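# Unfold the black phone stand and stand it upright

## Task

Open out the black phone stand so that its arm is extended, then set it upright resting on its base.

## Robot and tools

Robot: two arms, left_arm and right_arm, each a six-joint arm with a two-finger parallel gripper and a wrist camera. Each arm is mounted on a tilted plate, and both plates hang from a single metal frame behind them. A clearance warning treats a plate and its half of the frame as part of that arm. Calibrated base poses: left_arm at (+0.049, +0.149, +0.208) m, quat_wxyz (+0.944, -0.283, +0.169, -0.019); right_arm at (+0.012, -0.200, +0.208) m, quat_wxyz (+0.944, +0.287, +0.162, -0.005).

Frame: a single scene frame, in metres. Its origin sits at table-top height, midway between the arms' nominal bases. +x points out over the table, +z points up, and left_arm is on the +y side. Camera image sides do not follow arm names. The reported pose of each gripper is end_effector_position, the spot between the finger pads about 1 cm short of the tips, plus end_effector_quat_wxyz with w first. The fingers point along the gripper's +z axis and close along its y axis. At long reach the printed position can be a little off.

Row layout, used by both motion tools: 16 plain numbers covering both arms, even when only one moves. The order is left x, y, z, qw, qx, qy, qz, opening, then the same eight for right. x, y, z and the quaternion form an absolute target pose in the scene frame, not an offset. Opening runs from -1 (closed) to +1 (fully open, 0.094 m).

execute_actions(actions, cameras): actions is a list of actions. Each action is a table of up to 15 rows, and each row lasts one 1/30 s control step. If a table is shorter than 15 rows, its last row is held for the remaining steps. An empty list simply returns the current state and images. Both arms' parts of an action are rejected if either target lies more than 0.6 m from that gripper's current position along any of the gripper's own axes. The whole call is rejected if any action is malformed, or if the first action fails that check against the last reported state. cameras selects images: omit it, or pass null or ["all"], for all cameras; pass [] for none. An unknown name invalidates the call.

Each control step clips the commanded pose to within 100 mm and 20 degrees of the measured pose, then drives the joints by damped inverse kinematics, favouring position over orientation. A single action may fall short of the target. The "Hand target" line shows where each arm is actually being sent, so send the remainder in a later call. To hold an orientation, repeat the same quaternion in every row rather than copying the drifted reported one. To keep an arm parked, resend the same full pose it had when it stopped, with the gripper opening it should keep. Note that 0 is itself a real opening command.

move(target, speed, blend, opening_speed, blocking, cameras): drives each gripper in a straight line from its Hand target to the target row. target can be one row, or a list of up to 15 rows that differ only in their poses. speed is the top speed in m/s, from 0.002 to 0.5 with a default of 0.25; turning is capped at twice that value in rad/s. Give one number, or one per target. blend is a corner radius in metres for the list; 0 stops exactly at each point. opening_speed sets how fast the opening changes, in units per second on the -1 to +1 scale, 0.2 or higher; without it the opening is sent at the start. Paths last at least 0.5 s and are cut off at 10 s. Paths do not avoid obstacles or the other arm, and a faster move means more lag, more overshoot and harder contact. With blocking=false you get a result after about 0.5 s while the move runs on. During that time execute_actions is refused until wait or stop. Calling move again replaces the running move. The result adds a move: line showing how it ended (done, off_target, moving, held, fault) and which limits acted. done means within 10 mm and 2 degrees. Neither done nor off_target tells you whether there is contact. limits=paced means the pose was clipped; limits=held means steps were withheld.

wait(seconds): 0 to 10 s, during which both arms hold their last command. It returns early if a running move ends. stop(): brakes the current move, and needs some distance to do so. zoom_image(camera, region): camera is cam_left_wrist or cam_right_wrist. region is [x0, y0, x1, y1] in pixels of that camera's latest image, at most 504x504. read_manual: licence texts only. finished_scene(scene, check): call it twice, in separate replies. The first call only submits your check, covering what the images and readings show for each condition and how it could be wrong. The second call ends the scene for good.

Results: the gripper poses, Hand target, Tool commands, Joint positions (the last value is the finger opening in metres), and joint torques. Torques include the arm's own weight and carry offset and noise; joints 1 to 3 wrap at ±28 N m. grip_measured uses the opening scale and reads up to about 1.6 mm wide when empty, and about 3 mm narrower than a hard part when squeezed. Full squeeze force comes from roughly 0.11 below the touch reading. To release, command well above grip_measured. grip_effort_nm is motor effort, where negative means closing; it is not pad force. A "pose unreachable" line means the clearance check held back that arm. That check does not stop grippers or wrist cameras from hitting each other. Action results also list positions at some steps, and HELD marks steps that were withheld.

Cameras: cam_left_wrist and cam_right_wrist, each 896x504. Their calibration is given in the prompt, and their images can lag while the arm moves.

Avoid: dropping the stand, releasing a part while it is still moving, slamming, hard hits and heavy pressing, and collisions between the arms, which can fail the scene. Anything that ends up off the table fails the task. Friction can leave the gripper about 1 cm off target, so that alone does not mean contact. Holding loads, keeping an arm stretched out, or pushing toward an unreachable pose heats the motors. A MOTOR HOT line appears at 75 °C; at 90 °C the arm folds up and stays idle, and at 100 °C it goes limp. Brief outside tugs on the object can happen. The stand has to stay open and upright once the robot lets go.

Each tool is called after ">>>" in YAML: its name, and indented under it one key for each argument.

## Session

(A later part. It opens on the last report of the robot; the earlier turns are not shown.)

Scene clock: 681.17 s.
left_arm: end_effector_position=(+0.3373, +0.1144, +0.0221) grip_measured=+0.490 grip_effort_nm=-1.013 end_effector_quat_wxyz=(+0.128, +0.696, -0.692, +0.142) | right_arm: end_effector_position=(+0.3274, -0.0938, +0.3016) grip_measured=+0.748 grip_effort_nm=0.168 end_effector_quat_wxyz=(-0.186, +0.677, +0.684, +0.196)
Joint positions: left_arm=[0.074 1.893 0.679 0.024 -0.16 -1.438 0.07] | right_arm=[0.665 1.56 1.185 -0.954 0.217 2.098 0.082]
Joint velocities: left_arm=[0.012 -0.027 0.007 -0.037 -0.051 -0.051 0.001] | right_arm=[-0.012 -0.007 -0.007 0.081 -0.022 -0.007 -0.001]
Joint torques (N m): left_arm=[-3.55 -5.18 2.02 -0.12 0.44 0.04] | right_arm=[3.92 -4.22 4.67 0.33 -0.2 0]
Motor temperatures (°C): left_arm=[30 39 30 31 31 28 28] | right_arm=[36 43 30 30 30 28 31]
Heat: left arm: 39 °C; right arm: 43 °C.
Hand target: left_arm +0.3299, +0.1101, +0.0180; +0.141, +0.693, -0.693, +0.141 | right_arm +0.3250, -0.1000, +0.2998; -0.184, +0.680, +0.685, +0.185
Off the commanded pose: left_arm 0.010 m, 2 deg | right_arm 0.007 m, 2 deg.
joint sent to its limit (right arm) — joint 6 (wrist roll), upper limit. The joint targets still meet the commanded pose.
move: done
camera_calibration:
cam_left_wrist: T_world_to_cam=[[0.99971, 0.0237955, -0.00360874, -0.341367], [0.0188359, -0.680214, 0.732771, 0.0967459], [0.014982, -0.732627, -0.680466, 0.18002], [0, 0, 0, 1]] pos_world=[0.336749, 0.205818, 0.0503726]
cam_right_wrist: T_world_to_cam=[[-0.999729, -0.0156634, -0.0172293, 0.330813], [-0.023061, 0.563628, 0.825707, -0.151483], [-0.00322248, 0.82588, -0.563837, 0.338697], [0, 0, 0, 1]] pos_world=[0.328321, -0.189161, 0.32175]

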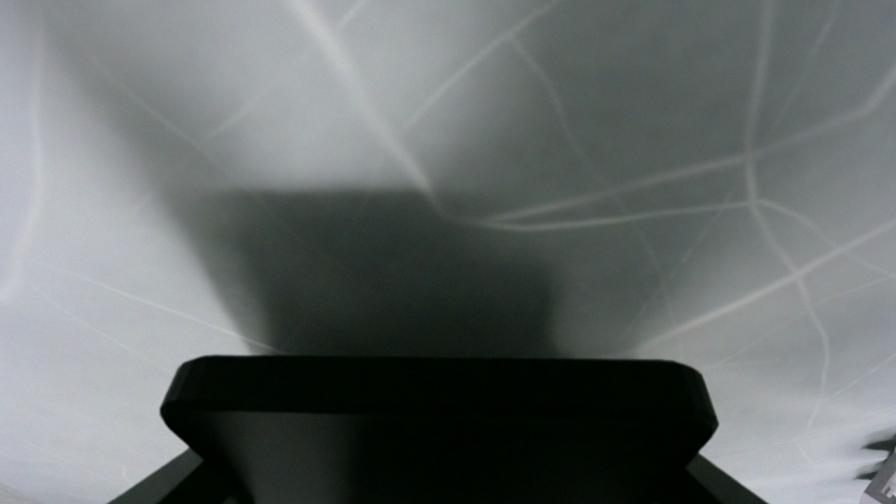

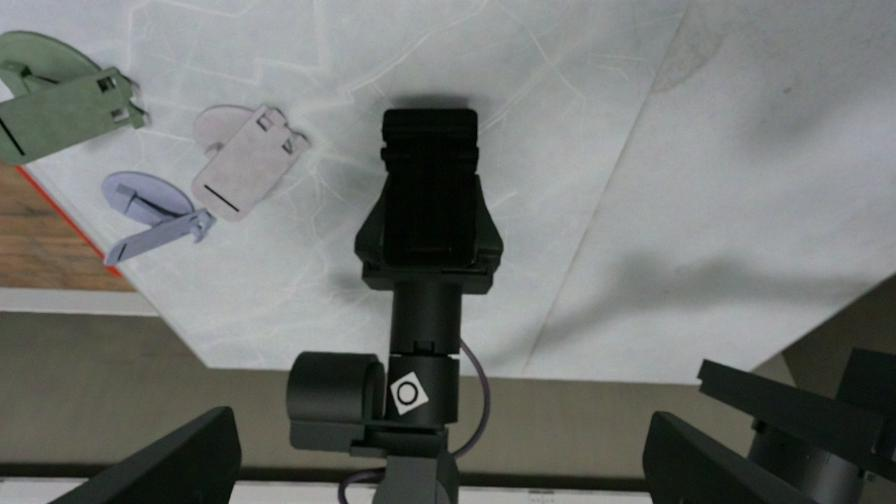

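>>> move:
  target: [0.328,0.11,0.007,-0.141,-0.6928,0.6928,-0.141,0.35,0.325,-0.10,0.30,-0.183,0.683,0.683,0.183,0.75]
  speed: 0.02

Scene clock: 683.80 s.
left_arm: end_effector_position=(+0.3367, +0.1119, +0.0144) grip_measured=+0.490 grip_effort_nm=-1.013 end_effector_quat_wxyz=(+0.130, +0.693, -0.693, +0.149) | right_arm: end_effector_position=(+0.3274, -0.0938, +0.3016) grip_measured=+0.748 grip_effort_nm=0.164 end_effector_quat_wxyz=(-0.186, +0.677, +0.684, +0.196)
Joint positions: left_arm=[0.092 1.926 0.679 0.063 -0.138 -1.415 0.07] | right_arm=[0.665 1.56 1.185 -0.954 0.217 2.098 0.082]
Joint velocities: left_arm=[-0.022 -0.017 0.002 0.022 0.051 0.037 -0.001] | right_arm=[0.002 -0.002 -0.012 -0.037 -0.007 -0.022 0]
Joint torques (N m): left_arm=[-3.07 -4.71 2.02 -0.08 0.29 0.02] | right_arm=[3.88 -4.21 4.7 0.35 -0.2 -0.04]
Motor temperatures (°C): left_arm=[30 39 30 31 31 28 28] | right_arm=[36 43 30 30 30 28 31]
Heat: left arm: 39 °C; right arm: 43 °C.
Hand target: left_arm +0.3277, +0.1102, +0.0072; +0.141, +0.693, -0.693, +0.141 | right_arm +0.3250, -0.1000, +0.2998; -0.184, +0.680, +0.685, +0.185
Off the commanded pose: left_arm 0.012 m, 2 deg | right_arm 0.007 m, 2 deg.
joint sent to its limit (right arm) — joint 6 (wrist roll), upper limit. The joint targets still meet the commanded pose.
move: off_target (left_arm)
camera_calibration:
cam_left_wrist: T_world_to_cam=[[0.99981, 0.0191823, 0.00346578, -0.340266], [0.0102709, -0.669524, 0.742719, 0.102307], [0.0165675, -0.742543, -0.669594, 0.173336], [0, 0, 0, 1]] pos_world=[0.336279, 0.203734, 0.0412585]
cam_right_wrist: T_world_to_cam=[[-0.999729, -0.0156634, -0.0172293, 0.330813], [-0.023061, 0.563628, 0.825707, -0.151483], [-0.00322248, 0.82588, -0.563837, 0.338697], [0, 0, 0, 1]] pos_world=[0.328321, -0.189161, 0.32175]

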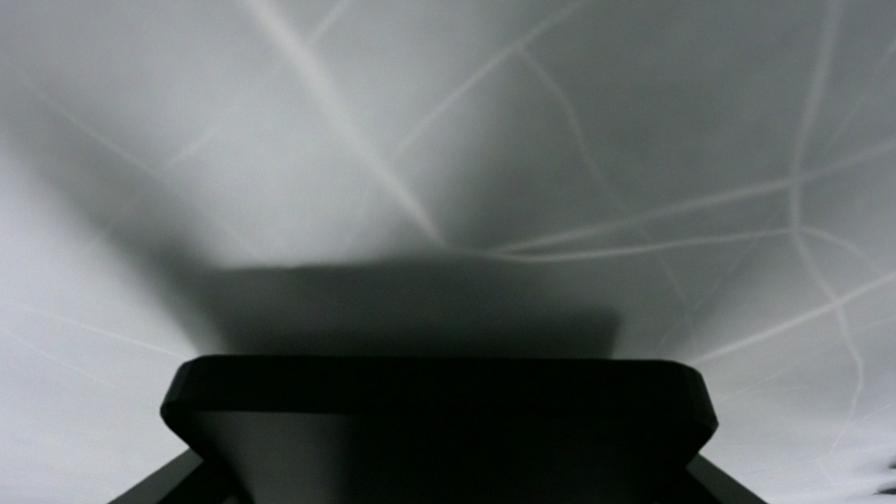

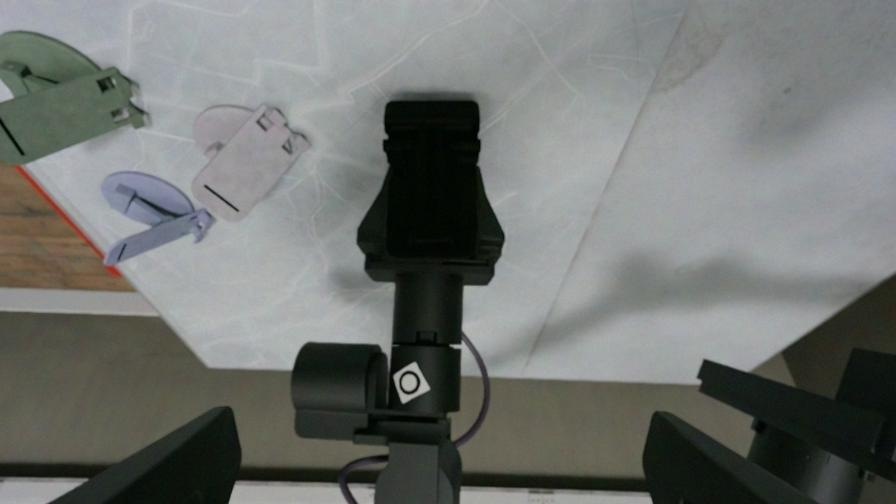

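>>> move:
  target: [0.328,0.11,-0.002,-0.141,-0.6928,0.6928,-0.141,0.35,0.325,-0.12,0.14,-0.3536,0.6124,0.6124,0.3536,0.75]
  speed: 0.1

Scene clock: 689.77 s.
left_arm: end_effector_position=(+0.3371, +0.1053, +0.0134) grip_measured=+0.490 grip_effort_nm=-1.018 end_effector_quat_wxyz=(+0.140, +0.689, -0.692, +0.164) | right_arm: end_effector_position=(+0.3249, -0.1256, +0.1426) grip_measured=+0.748 grip_effort_nm=0.168 end_effector_quat_wxyz=(-0.342, +0.618, +0.618, +0.346)
Joint positions: left_arm=[0.096 1.942 0.68 0.078 -0.1 -1.405 0.07] | right_arm=[-0.064 1.736 0.851 -0.45 -0.455 1.389 0.082]
Joint velocities: left_arm=[-0.012 -0.012 0.007 0.022 -0.007 0.007 -0.001] | right_arm=[-0.002 0.002 0.002 0.022 0.022 -0.022 0]
Joint torques (N m): left_arm=[-2.18 -3.45 2.65 0.03 -0.04 0.07] | right_arm=[3.97 -4.38 2.92 -0.07 -0.83 -0.11]
Motor temperatures (°C): left_arm=[30 39 30 31 31 28 28] | right_arm=[36 42 30 30 30 28 31]
Heat: left arm: 39 °C; right arm: 42 °C.
Hand target: left_arm +0.3274, +0.1102, -0.0009; +0.142, +0.693, -0.693, +0.141 | right_arm +0.3274, -0.1216, +0.1394; -0.347, +0.613, +0.615, +0.353
Off the commanded pose: left_arm 0.018 m, 3 deg | right_arm 0.006 m, 2 deg.
move: off_target (left_arm)
camera_calibration:
cam_left_wrist: T_world_to_cam=[[0.999819, 0.0156776, 0.0107796, -0.340339], [0.00182131, -0.642837, 0.766001, 0.0983701], [0.0189386, -0.765843, -0.642749, 0.169103], [0, 0, 0, 1]] pos_world=[0.336896, 0.198078, 0.0370079]
cam_right_wrist: T_world_to_cam=[[-0.999937, -0.00613146, -0.00943911, 0.325174], [-0.0101606, 0.130889, 0.991345, -0.0844769], [-0.00484291, 0.991378, -0.130943, 0.234917], [0, 0, 0, 1]] pos_world=[0.325432, -0.21984, 0.117576]

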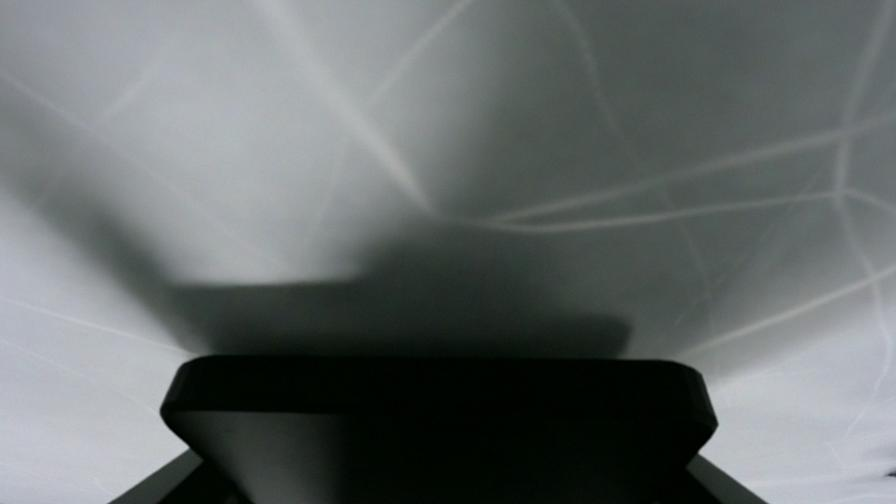

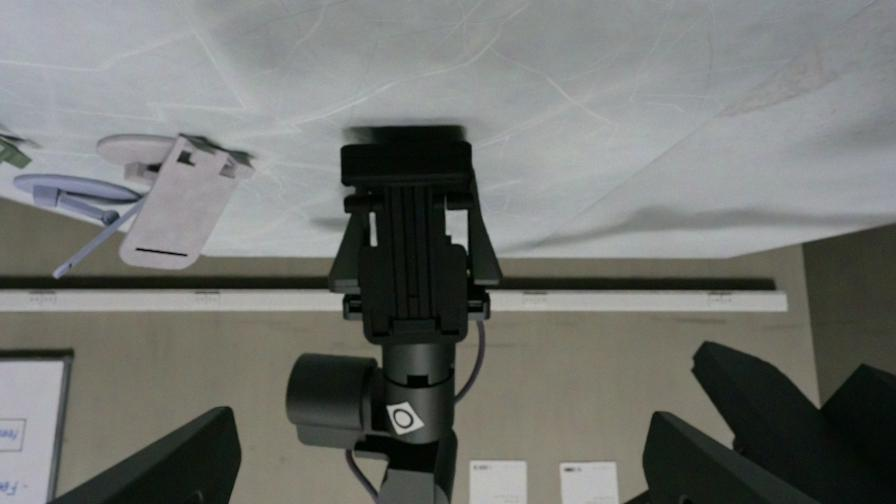

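>>> zoom_image:
  camera: "cam_right_wrist"
  region: [300, 90, 520, 360]

Scaled by 1.867.

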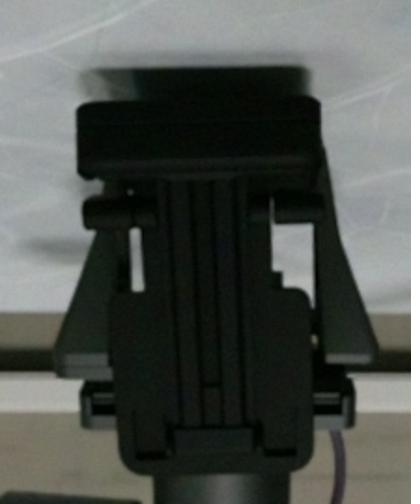

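>>> move:
  target: [0.328,0.11,0.006,-0.1045,-0.6993,0.6993,-0.1045,0.35,0.325,-0.12,0.14,-0.3536,0.6124,0.6124,0.3536,0.75]
  speed: 0.04

>>> zoom_image:
  camera: "cam_right_wrist"
  region: [300, 90, 520, 360]

Scene clock: 696.93 s.
left_arm: end_effector_position=(+0.3396, +0.1097, +0.0140) grip_measured=+0.490 grip_effort_nm=-1.018 end_effector_quat_wxyz=(+0.107, +0.699, -0.695, +0.130) | right_arm: end_effector_position=(+0.3254, -0.1247, +0.1441) grip_measured=+0.748 grip_effort_nm=0.168 end_effector_quat_wxyz=(-0.344, +0.617, +0.616, +0.349)
Joint positions: left_arm=[0.046 1.942 0.68 0.085 -0.214 -1.457 0.07] | right_arm=[-0.064 1.736 0.851 -0.45 -0.465 1.388 0.082]
Joint velocities: left_arm=[-0.017 -0.002 0.007 0.007 0.022 0.051 0] | right_arm=[-0.017 -0.007 -0.002 -0.007 -0.007 0.037 0]
Joint torques (N m): left_arm=[-5.03 -4.6 1.46 0 -0.31 -0.22] | right_arm=[3.69 -4.27 2.59 -0.09 -0.84 -0.16]
Motor temperatures (°C): left_arm=[30 38 29 31 31 28 29] | right_arm=[35 42 30 30 31 28 31]
Heat: left arm: 38 °C; right arm: 42 °C.
Hand target: left_arm +0.3282, +0.1101, +0.0070; +0.105, +0.699, -0.700, +0.105 | right_arm +0.3250, -0.1202, +0.1401; -0.353, +0.613, +0.612, +0.353
Off the commanded pose: left_arm 0.014 m, 3 deg | right_arm 0.006 m, 1 deg.
move: off_target (left_arm)
camera_calibration:
cam_left_wrist: T_world_to_cam=[[0.999651, 0.024398, 0.0100811, -0.343779], [0.010334, -0.713067, 0.701019, 0.106391], [0.024292, -0.700671, -0.713071, 0.164789], [0, 0, 0, 1]] pos_world=[0.338557, 0.199714, 0.0463895]
cam_right_wrist: T_world_to_cam=[[-0.999925, -0.00435658, -0.0114306, 0.326186], [-0.0118748, 0.121353, 0.992538, -0.0868366], [-0.00293694, 0.9926, -0.121395, 0.232382], [0, 0, 0, 1]] pos_world=[0.325813, -0.218704, 0.118127]

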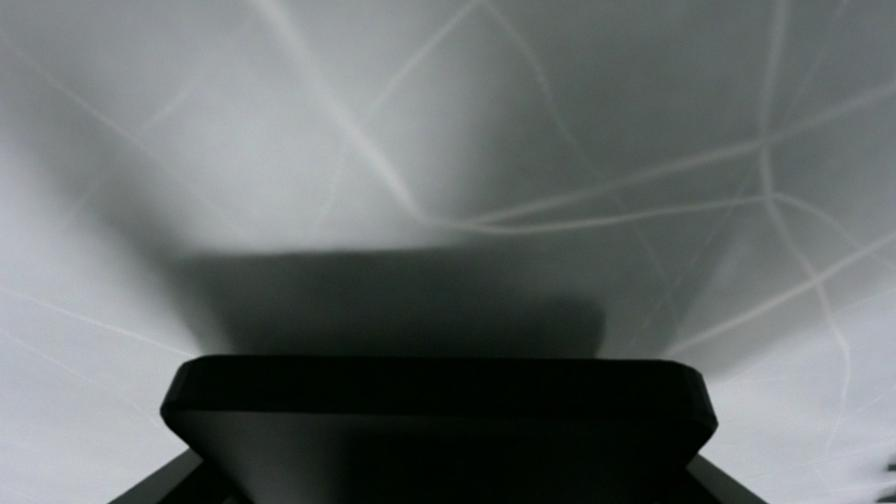

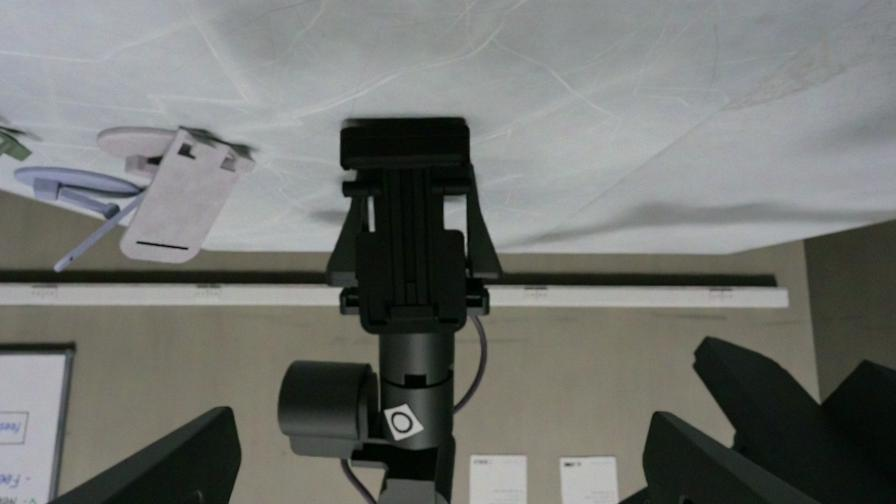

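Scaled by 1.867.

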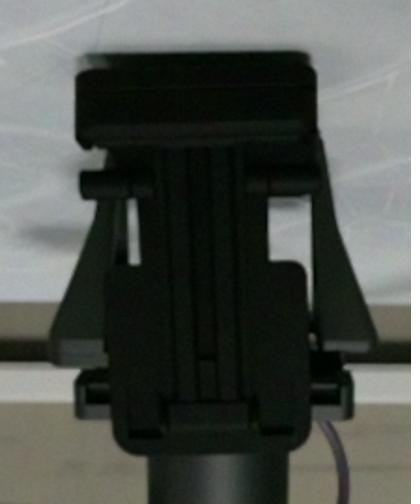

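>>> move:
  target: [0.328,0.11,0.006,-0.1045,-0.6993,0.6993,-0.1045,0.35,0.337,-0.025,0.09,-0.2302,0.6685,0.6685,0.2302,0.85]
  speed: 0.1

Scene clock: 706.77 s.
left_arm: end_effector_position=(+0.3396, +0.1097, +0.0140) grip_measured=+0.490 grip_effort_nm=-1.013 end_effector_quat_wxyz=(+0.107, +0.699, -0.695, +0.130) | right_arm: end_effector_position=(+0.3417, -0.0311, +0.0945) grip_measured=+0.848 grip_effort_nm=0.168 end_effector_quat_wxyz=(-0.233, +0.670, +0.664, +0.238)
Joint positions: left_arm=[0.046 1.942 0.68 0.085 -0.215 -1.457 0.07] | right_arm=[0.295 2.054 0.918 -0.11 -0.012 1.755 0.087]
Joint velocities: left_arm=[-0.027 -0.012 0.007 0.022 0.11 0.007 0] | right_arm=[-0.002 0.007 0.007 0.007 -0.007 -0.022 -0.002]
Joint torques (N m): left_arm=[-5.09 -4.52 1.37 0.01 -0.27 -0.18] | right_arm=[7.25 -4.53 2.99 0.42 -0.37 0.11]
Motor temperatures (°C): left_arm=[30 38 29 31 31 28 29] | right_arm=[35 41 29 30 31 28 31]
Heat: left arm: 38 °C; right arm: 41 °C.
Hand target: left_arm +0.3279, +0.1103, +0.0066; +0.105, +0.699, -0.700, +0.105 | right_arm +0.3385, -0.0236, +0.0903; -0.233, +0.668, +0.668, +0.232
Off the commanded pose: left_arm 0.014 m, 3 deg | right_arm 0.009 m, 1 deg.
move: off_target (left_arm)
camera_calibration:
cam_left_wrist: T_world_to_cam=[[0.999644, 0.0247516, 0.00991931, -0.343807], [0.0107086, -0.71332, 0.700756, 0.106357], [0.0244205, -0.700401, -0.713332, 0.164748], [0, 0, 0, 1]] pos_world=[0.338522, 0.199766, 0.0464001]
cam_right_wrist: T_world_to_cam=[[-0.999984, -0.000382889, -0.0056742, 0.34195], [-0.00523558, 0.451586, 0.892212, -0.0313215], [0.00222077, 0.892228, -0.45158, 0.159824], [0, 0, 0, 1]] pos_world=[0.341425, -0.128324, 0.102059]

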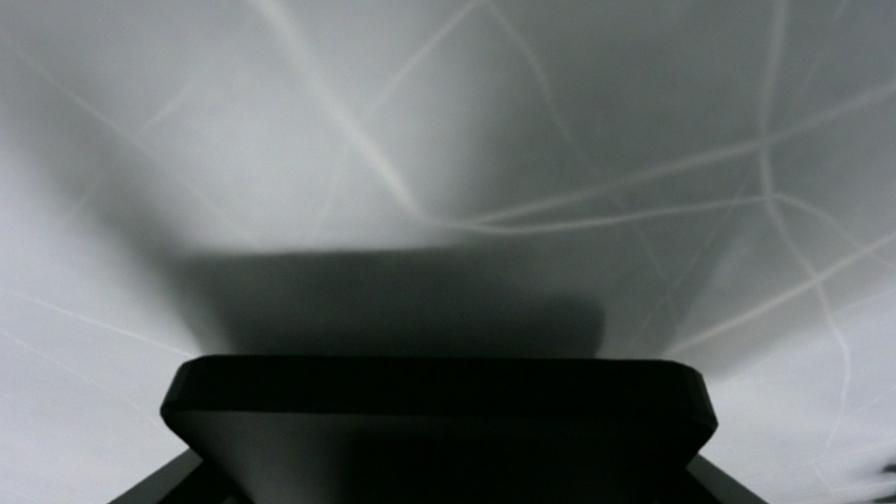

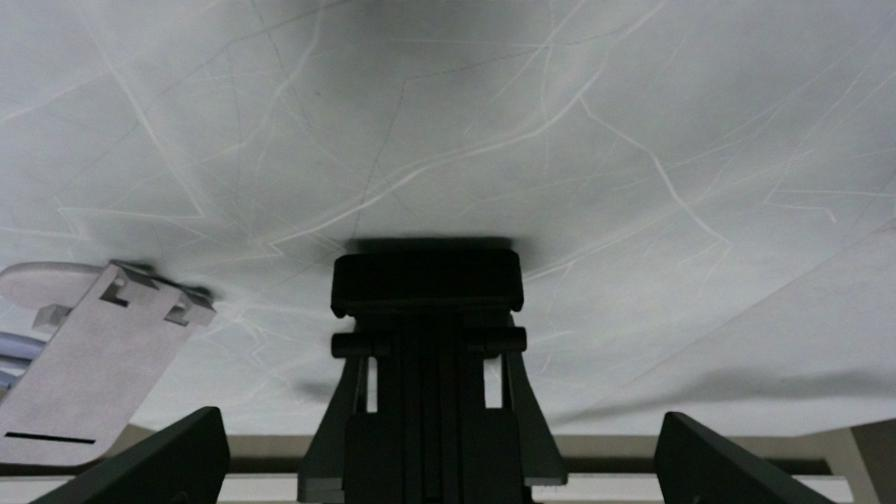

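>>> move:
  target:
    - [0.328,0.11,0.006,-0.1045,-0.6993,0.6993,-0.1045,0.35,0.343,-0.01,0.080,-0.2302,0.6685,0.6685,0.2302,0.85]
    - [0.328,0.11,0.006,-0.1045,-0.6993,0.6993,-0.1045,0.35,0.344,0.036,0.032,-0.2302,0.6685,0.6685,0.2302,0.85]
  speed: 0.05

Scene clock: 712.10 s.
left_arm: end_effector_position=(+0.3396, +0.1097, +0.0140) grip_measured=+0.490 grip_effort_nm=-1.018 end_effector_quat_wxyz=(+0.107, +0.699, -0.695, +0.130) | right_arm: end_effector_position=(+0.3533, +0.0262, +0.0367) grip_measured=+0.848 grip_effort_nm=0.168 end_effector_quat_wxyz=(-0.229, +0.672, +0.663, +0.237)
Joint positions: left_arm=[0.046 1.942 0.68 0.085 -0.215 -1.457 0.07] | right_arm=[0.32 2.38 1.09 0.047 0.003 1.781 0.087]
Joint velocities: left_arm=[0.002 -0.002 -0.002 0.037 -0.007 -0.007 -0.001] | right_arm=[0.002 -0.007 -0.002 -0.007 -0.007 -0.066 0.001]
Joint torques (N m): left_arm=[-4.98 -4.53 1.42 0 -0.29 -0.14] | right_arm=[8.99 -5.37 2.35 0.43 -0.34 0.1]
Motor temperatures (°C): left_arm=[30 38 29 31 31 28 29] | right_arm=[36 41 29 30 31 28 30]
Heat: left arm: 38 °C; right arm: 41 °C.
Hand target: left_arm +0.3280, +0.1102, +0.0066; +0.105, +0.699, -0.700, +0.105 | right_arm +0.3450, +0.0358, +0.0320; -0.231, +0.668, +0.669, +0.230
Off the commanded pose: left_arm 0.014 m, 3 deg | right_arm 0.014 m, 1 deg.
move: off_target (left_arm, right_arm)
camera_calibration:
cam_left_wrist: T_world_to_cam=[[0.999644, 0.0247516, 0.00991931, -0.343807], [0.0107086, -0.71332, 0.700756, 0.106357], [0.0244205, -0.700401, -0.713332, 0.164748], [0, 0, 0, 1]] pos_world=[0.338522, 0.199766, 0.0464001]
cam_right_wrist: T_world_to_cam=[[-0.999953, 0.00550614, -0.00793356, 0.353111], [-0.00453565, 0.457501, 0.889198, -0.00587326], [0.00852566, 0.889192, -0.457454, 0.0806579], [0, 0, 0, 1]] pos_world=[0.35238, -0.0709777, 0.0449212]

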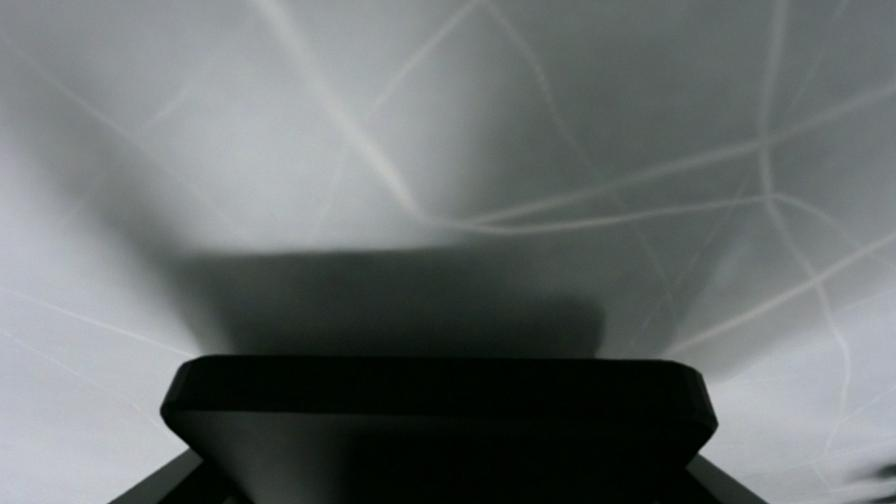

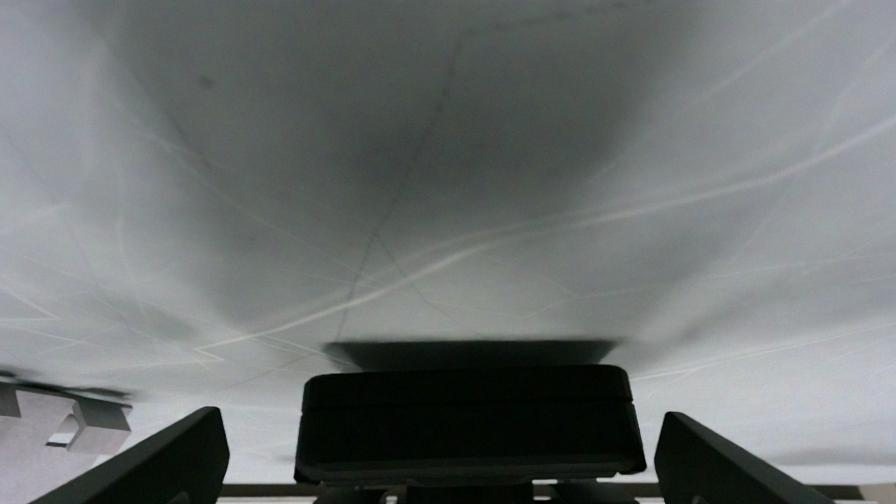

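>>> move:
  target: [0.328,0.11,0.006,-0.1045,-0.6993,0.6993,-0.1045,0.35,0.338,0.056,0.029,-0.2302,0.6685,0.6685,0.2302,0.85]
  speed: 0.04

Scene clock: 716.17 s.
left_arm: end_effector_position=(+0.3396, +0.1097, +0.0140) grip_measured=+0.490 grip_effort_nm=-1.018 end_effector_quat_wxyz=(+0.107, +0.699, -0.695, +0.130) | right_arm: end_effector_position=(+0.3474, +0.0472, +0.0350) grip_measured=+0.848 grip_effort_nm=0.159 end_effector_quat_wxyz=(-0.229, +0.672, +0.663, +0.238)
Joint positions: left_arm=[0.046 1.942 0.68 0.085 -0.215 -1.457 0.07] | right_arm=[0.363 2.434 1.11 0.082 0.015 1.822 0.087]
Joint velocities: left_arm=[-0.002 0.007 0.012 0.007 -0.037 0.051 0.002] | right_arm=[0.012 -0.012 0.002 0.037 -0.066 -0.007 -0.001]
Joint torques (N m): left_arm=[-5 -4.46 1.36 0.01 -0.28 -0.16] | right_arm=[8.92 -5.37 2.45 0.53 -0.29 0.1]
Motor temperatures (°C): left_arm=[30 38 29 31 31 28 29] | right_arm=[36 41 29 30 30 28 30]
Heat: left arm: 38 °C; right arm: 41 °C.
Hand target: left_arm +0.3280, +0.1102, +0.0066; +0.105, +0.699, -0.700, +0.105 | right_arm +0.3383, +0.0561, +0.0295; -0.231, +0.669, +0.668, +0.230
Off the commanded pose: left_arm 0.014 m, 3 deg | right_arm 0.014 m, 1 deg.
move: off_target (left_arm, right_arm)
camera_calibration:
cam_left_wrist: T_world_to_cam=[[0.999644, 0.0247516, 0.00991931, -0.343807], [0.0107086, -0.71332, 0.700756, 0.106357], [0.0244205, -0.700401, -0.713332, 0.164748], [0, 0, 0, 1]] pos_world=[0.338522, 0.199766, 0.0464001]
cam_right_wrist: T_world_to_cam=[[-0.999941, 0.00532291, -0.00944216, 0.347206], [-0.00598117, 0.455515, 0.890208, -0.0133707], [0.00903955, 0.890212, -0.455457, 0.0609284], [0, 0, 0, 1]] pos_world=[0.346554, -0.0499967, 0.0429313]

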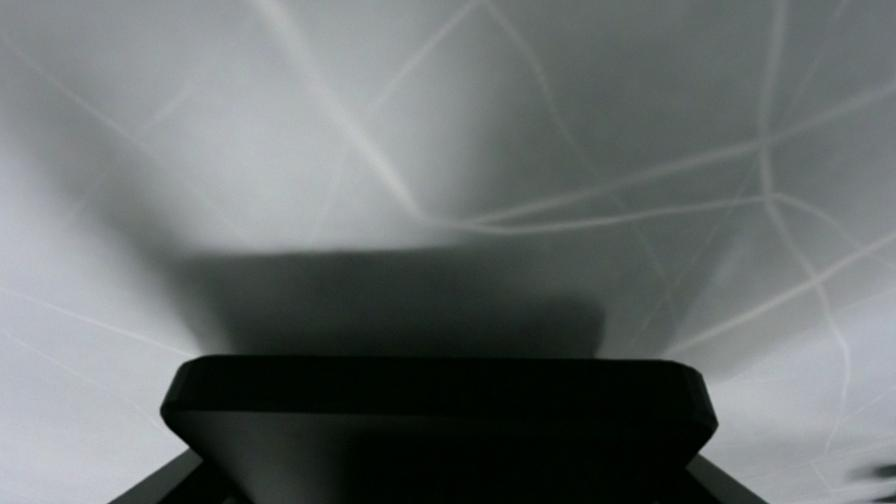

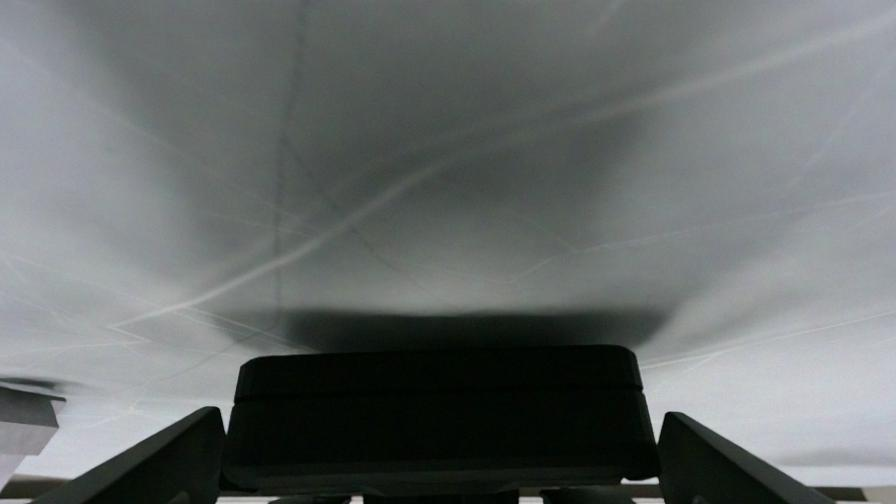

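>>> move:
  target: [0.328,0.11,0.006,-0.1045,-0.6993,0.6993,-0.1045,0.35,0.338,0.056,0.029,-0.2302,0.6685,0.6685,0.2302,0.38]
  speed: 0.04
  opening_speed: 0.4

Scene clock: 719.20 s.
left_arm: end_effector_position=(+0.3398, +0.1099, +0.0139) grip_measured=+0.490 grip_effort_nm=-1.018 end_effector_quat_wxyz=(+0.107, +0.699, -0.695, +0.130) | right_arm: end_effector_position=(+0.3482, +0.0471, +0.0349) grip_measured=+0.492 grip_effort_nm=-0.979 end_effector_quat_wxyz=(-0.228, +0.672, +0.663, +0.239)
Joint positions: left_arm=[0.046 1.942 0.68 0.086 -0.215 -1.458 0.07] | right_arm=[0.363 2.434 1.11 0.085 0.017 1.822 0.07]
Joint velocities: left_arm=[-0.012 0.007 -0.012 -0.022 0.007 0.007 0] | right_arm=[0.002 -0.007 -0.002 -0.007 0.007 -0.007 -0.001]
Joint torques (N m): left_arm=[-5.07 -4.52 1.39 0 -0.28 -0.16] | right_arm=[8.68 -5.49 2.29 0.46 -0.3 0.05]
Motor temperatures (°C): left_arm=[30 38 29 31 31 28 29] | right_arm=[36 41 29 30 30 28 30]
Heat: left arm: 38 °C; right arm: 41 °C.
Hand target: left_arm +0.3280, +0.1103, +0.0066; +0.105, +0.699, -0.700, +0.105 | right_arm +0.3379, +0.0557, +0.0292; -0.230, +0.669, +0.669, +0.230
Off the commanded pose: left_arm 0.014 m, 3 deg | right_arm 0.015 m, 1 deg.
move: off_target (left_arm, right_arm)
camera_calibration:
cam_left_wrist: T_world_to_cam=[[0.999605, 0.0262187, 0.0101166, -0.344131], [0.0116376, -0.713863, 0.700189, 0.106246], [0.0255799, -0.699794, -0.713886, 0.164362], [0, 0, 0, 1]] pos_world=[0.338554, 0.199887, 0.0464254]
cam_right_wrist: T_world_to_cam=[[-0.999899, 0.00779623, -0.0118438, 0.347976], [-0.00697885, 0.456517, 0.889688, -0.0129193], [0.0123431, 0.889681, -0.456416, 0.0599019], [0, 0, 0, 1]] pos_world=[0.347112, -0.0501086, 0.0429557]

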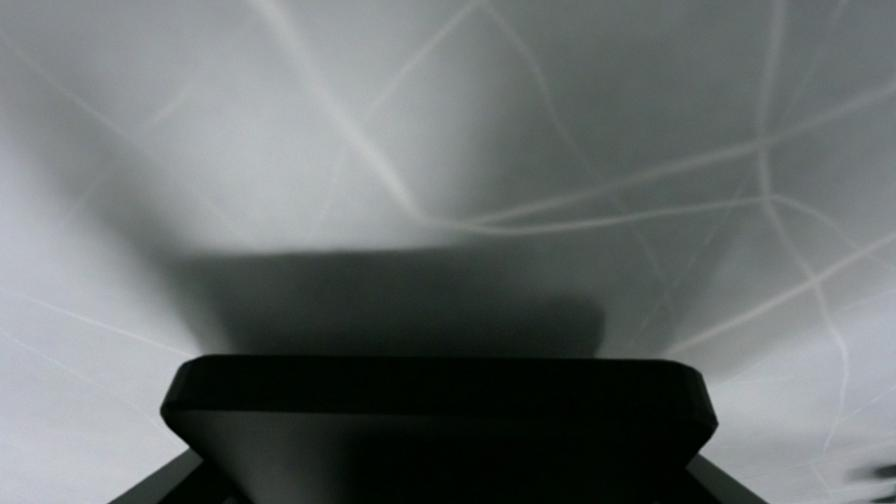

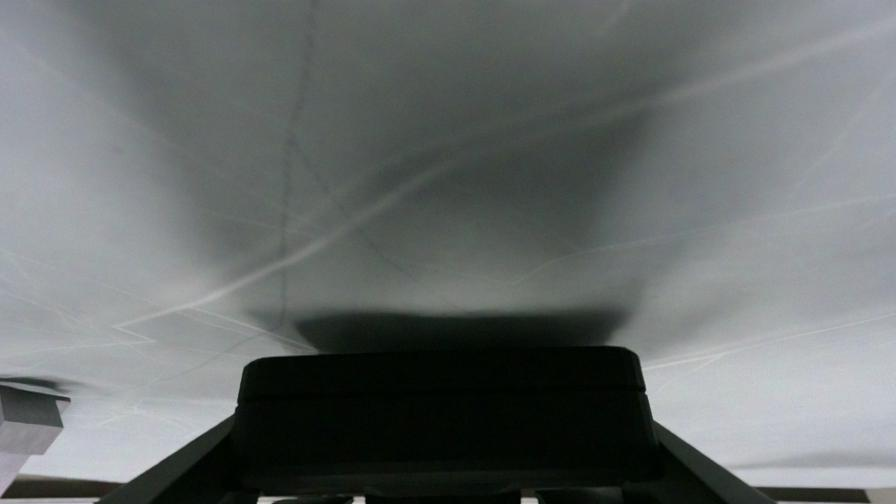

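>>> move:
  target: [0.33,0.11,0.012,-0.1045,-0.6993,0.6993,-0.1045,0.62,0.338,0.056,0.029,-0.2302,0.6685,0.6685,0.2302,0.38]
  speed: 0.04
  opening_speed: 0.3

>>> move:
  target: [0.33,0.11,0.045,-0.1045,-0.6993,0.6993,-0.1045,0.62,0.338,0.056,0.015,-0.2302,0.6685,0.6685,0.2302,0.38]
  speed: 0.04

Scene clock: 728.03 s.
left_arm: end_effector_position=(+0.3385, +0.1103, +0.0143) grip_measured=+0.619 grip_effort_nm=0.081 end_effector_quat_wxyz=(+0.104, +0.701, -0.695, +0.123) | right_arm: end_effector_position=(+0.3487, +0.0459, +0.0340) grip_measured=+0.492 grip_effort_nm=-0.984 end_effector_quat_wxyz=(-0.224, +0.674, +0.663, +0.237)
Joint positions: left_arm=[0.038 1.942 0.68 0.08 -0.233 -1.47 0.076] | right_arm=[0.363 2.434 1.11 0.086 0.026 1.822 0.07]
Joint velocities: left_arm=[-0.022 -0.002 -0.012 -0.007 -0.022 0.007 -0.001] | right_arm=[0.012 -0.002 -0.012 0.037 -0.022 0.037 0]
Joint torques (N m): left_arm=[-5.55 -5.98 1.84 -0.23 -0.13 -0.14] | right_arm=[8.75 -5.53 2.21 0.48 -0.41 0.06]
Motor temperatures (°C): left_arm=[30 38 29 31 30 28 29] | right_arm=[37 41 29 30 30 28 31]
Heat: left arm: 38 °C; right arm: 41 °C.
Hand target: left_arm +0.3302, +0.1100, +0.0122; +0.105, +0.699, -0.699, +0.105 | right_arm +0.3379, +0.0557, +0.0293; -0.230, +0.669, +0.669, +0.230
Off the commanded pose: left_arm 0.009 m, 2 deg | right_arm 0.016 m, 1 deg.
move: off_target (right_arm)
camera_calibration:
cam_left_wrist: T_world_to_cam=[[0.999599, 0.0280671, 0.00363994, -0.34301], [0.0177998, -0.723439, 0.690158, 0.105459], [0.022004, -0.689817, -0.723649, 0.165181], [0, 0, 0, 1]] pos_world=[0.337361, 0.199865, 0.0479984]
cam_right_wrist: T_world_to_cam=[[-0.999861, 0.00936992, -0.0137568, 0.348424], [-0.00783917, 0.464005, 0.885798, -0.0114717], [0.0146831, 0.885783, -0.463867, 0.0601419], [0, 0, 0, 1]] pos_world=[0.347402, -0.0512144, 0.0428526]

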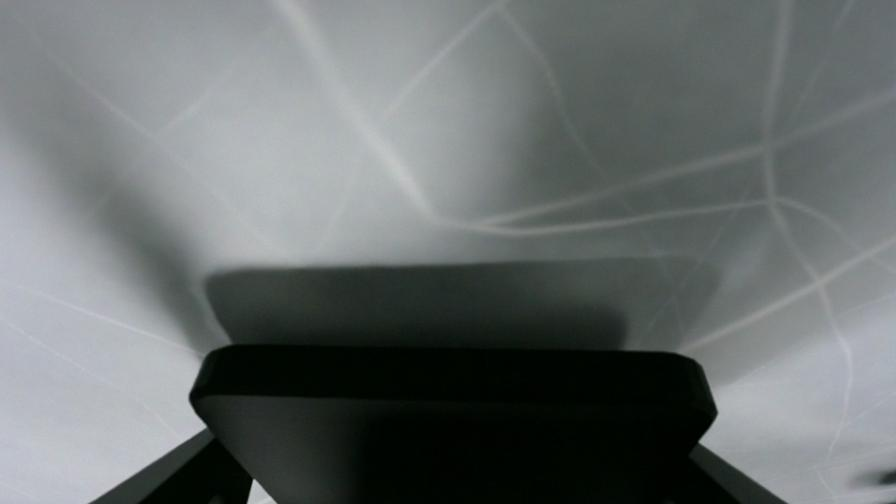

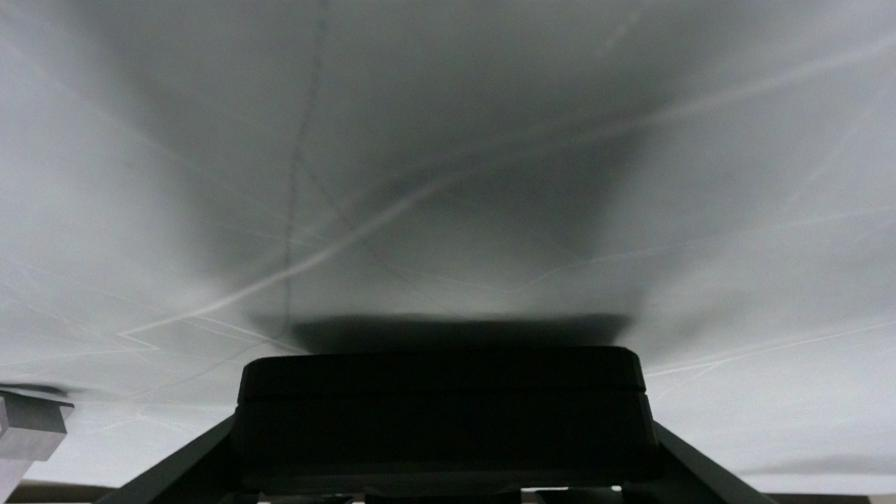

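Scene clock: 729.50 s.
left_arm: end_effector_position=(+0.3314, +0.1112, +0.0394) grip_measured=+0.619 grip_effort_nm=0.081 end_effector_quat_wxyz=(+0.108, +0.703, -0.695, +0.106) | right_arm: end_effector_position=(+0.3438, +0.0507, +0.0289) grip_measured=+0.492 grip_effort_nm=-0.979 end_effector_quat_wxyz=(-0.231, +0.671, +0.664, +0.234)
Joint positions: left_arm=[-0.021 1.845 0.665 -0.045 -0.276 -1.541 0.076] | right_arm=[0.363 2.459 1.119 0.089 0.017 1.822 0.07]
Joint velocities: left_arm=[0.007 -0.022 0.012 0.022 -0.022 0.022 0] | right_arm=[-0.012 -0.017 -0.022 -0.007 -0.051 -0.022 -0.001]
Joint torques (N m): left_arm=[-6.15 -8.03 2.19 -0.27 0.05 -0.07] | right_arm=[6.54 -4.44 2.73 0.66 -0.4 -0.18]
Motor temperatures (°C): left_arm=[30 38 29 31 30 28 29] | right_arm=[37 41 29 30 30 28 31]
Heat: left arm: 38 °C; right arm: 41 °C.
Hand target: left_arm +0.3302, +0.1097, +0.0450; +0.105, +0.699, -0.699, +0.105 | right_arm +0.3377, +0.0556, +0.0155; -0.230, +0.669, +0.669, +0.230
Off the commanded pose: left_arm 0.006 m, 1 deg | right_arm 0.016 m, 1 deg.
move: off_target (right_arm)
camera_calibration:
cam_left_wrist: T_world_to_cam=[[0.999349, 0.0259886, -0.0250206, -0.334598], [0.0360647, -0.736614, 0.675351, 0.0848413], [-0.000879081, -0.675814, -0.737072, 0.19067], [0, 0, 0, 1]] pos_world=[0.331488, 0.200049, 0.0748683]
cam_right_wrist: T_world_to_cam=[[-0.999997, 0.000217113, -0.00261626, 0.343615], [-0.00222508, 0.458775, 0.88855, -0.0109454], [0.00139319, 0.888552, -0.458773, 0.0578873], [0, 0, 0, 1]] pos_world=[0.343508, -0.0464891, 0.0371817]

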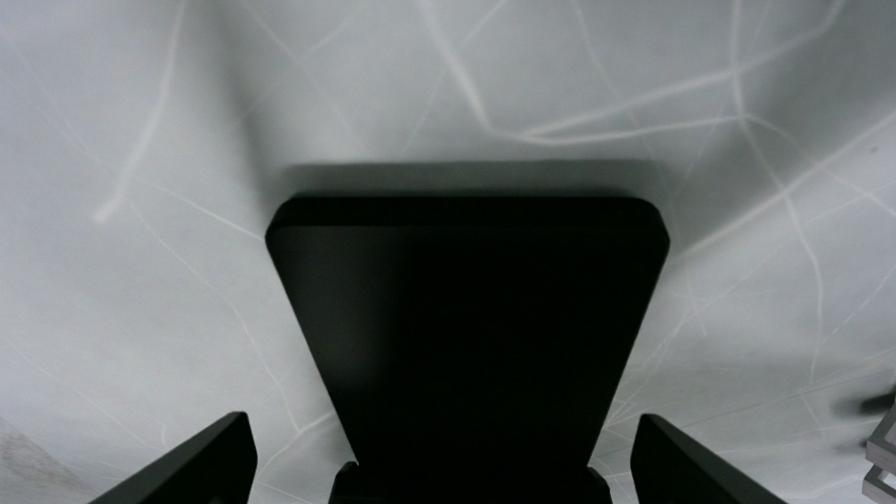

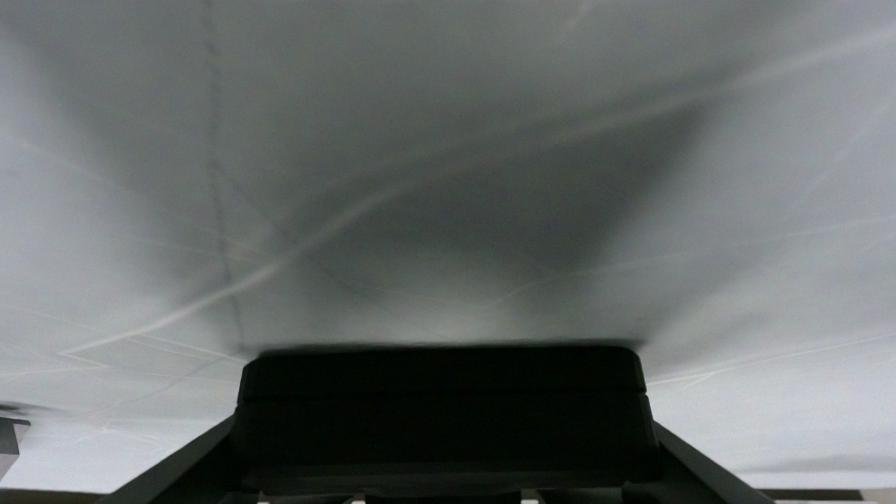

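>>> execute_actions:
  actions: []

Scene clock: 743.17 s.
left_arm: end_effector_position=(+0.3312, +0.1112, +0.0394) grip_measured=+0.619 grip_effort_nm=0.081 end_effector_quat_wxyz=(+0.108, +0.703, -0.695, +0.105) | right_arm: end_effector_position=(+0.3438, +0.0507, +0.0289) grip_measured=+0.492 grip_effort_nm=-0.989 end_effector_quat_wxyz=(-0.231, +0.671, +0.664, +0.234)
Joint positions: left_arm=[-0.021 1.845 0.665 -0.046 -0.276 -1.542 0.076] | right_arm=[0.363 2.459 1.119 0.089 0.017 1.822 0.07]
Joint velocities: left_arm=[0.002 -0.022 -0.027 -0.037 0.037 0.037 0.001] | right_arm=[0.002 -0.007 0.012 -0.037 -0.007 0.007 -0.001]
Joint torques (N m): left_arm=[-6.05 -8.01 2.21 -0.28 0.07 -0.1] | right_arm=[6.79 -4.27 2.63 0.7 -0.41 -0.15]
Motor temperatures (°C): left_arm=[30 41 29 31 30 28 28] | right_arm=[37 41 29 30 30 28 32]
Heat: left arm: 41 °C; right arm: 41 °C.
Hand target: left_arm +0.3302, +0.1097, +0.0450; +0.105, +0.699, -0.699, +0.105 | right_arm +0.3377, +0.0556, +0.0155; -0.230, +0.669, +0.669, +0.230
Tool commands: left_gripper/opening=+0.62 right_gripper/opening=+0.38
Off the commanded pose: left_arm 0.006 m, 1 deg | right_arm 0.016 m, 1 deg.
camera_calibration:
cam_left_wrist: T_world_to_cam=[[0.999328, 0.0257308, -0.0260969, -0.334242], [0.0366014, -0.736851, 0.675064, 0.0847624], [-0.00185955, -0.675565, -0.737298, 0.191001], [0, 0, 0, 1]] pos_world=[0.331271, 0.200091, 0.0748817]
cam_right_wrist: T_world_to_cam=[[-0.999997, 0.000217113, -0.00261626, 0.343615], [-0.00222508, 0.458775, 0.88855, -0.0109454], [0.00139319, 0.888552, -0.458773, 0.0578873], [0, 0, 0, 1]] pos_world=[0.343508, -0.0464891, 0.0371817]

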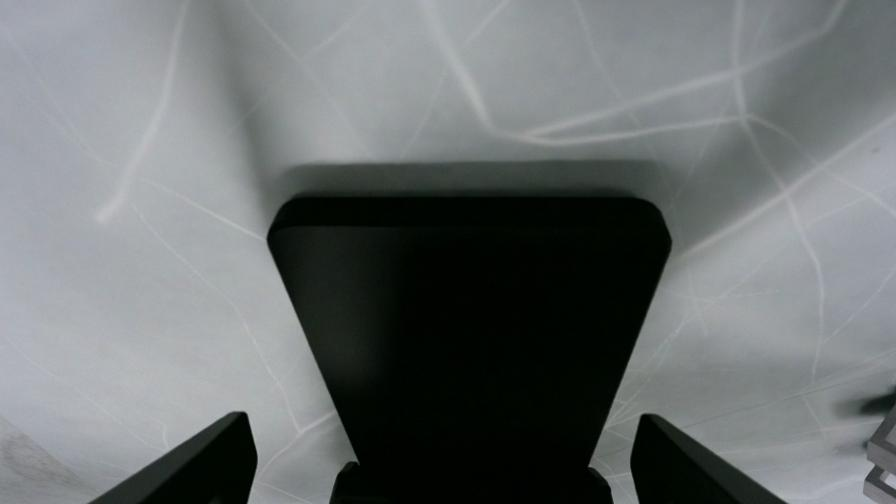

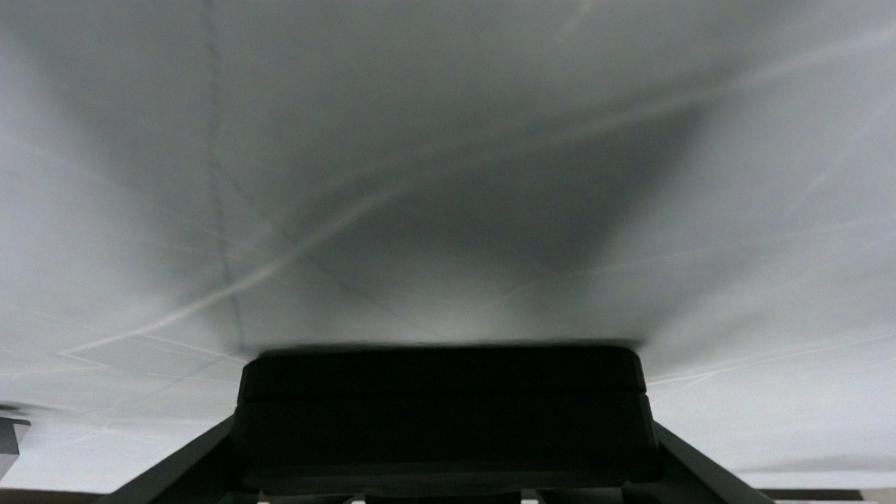

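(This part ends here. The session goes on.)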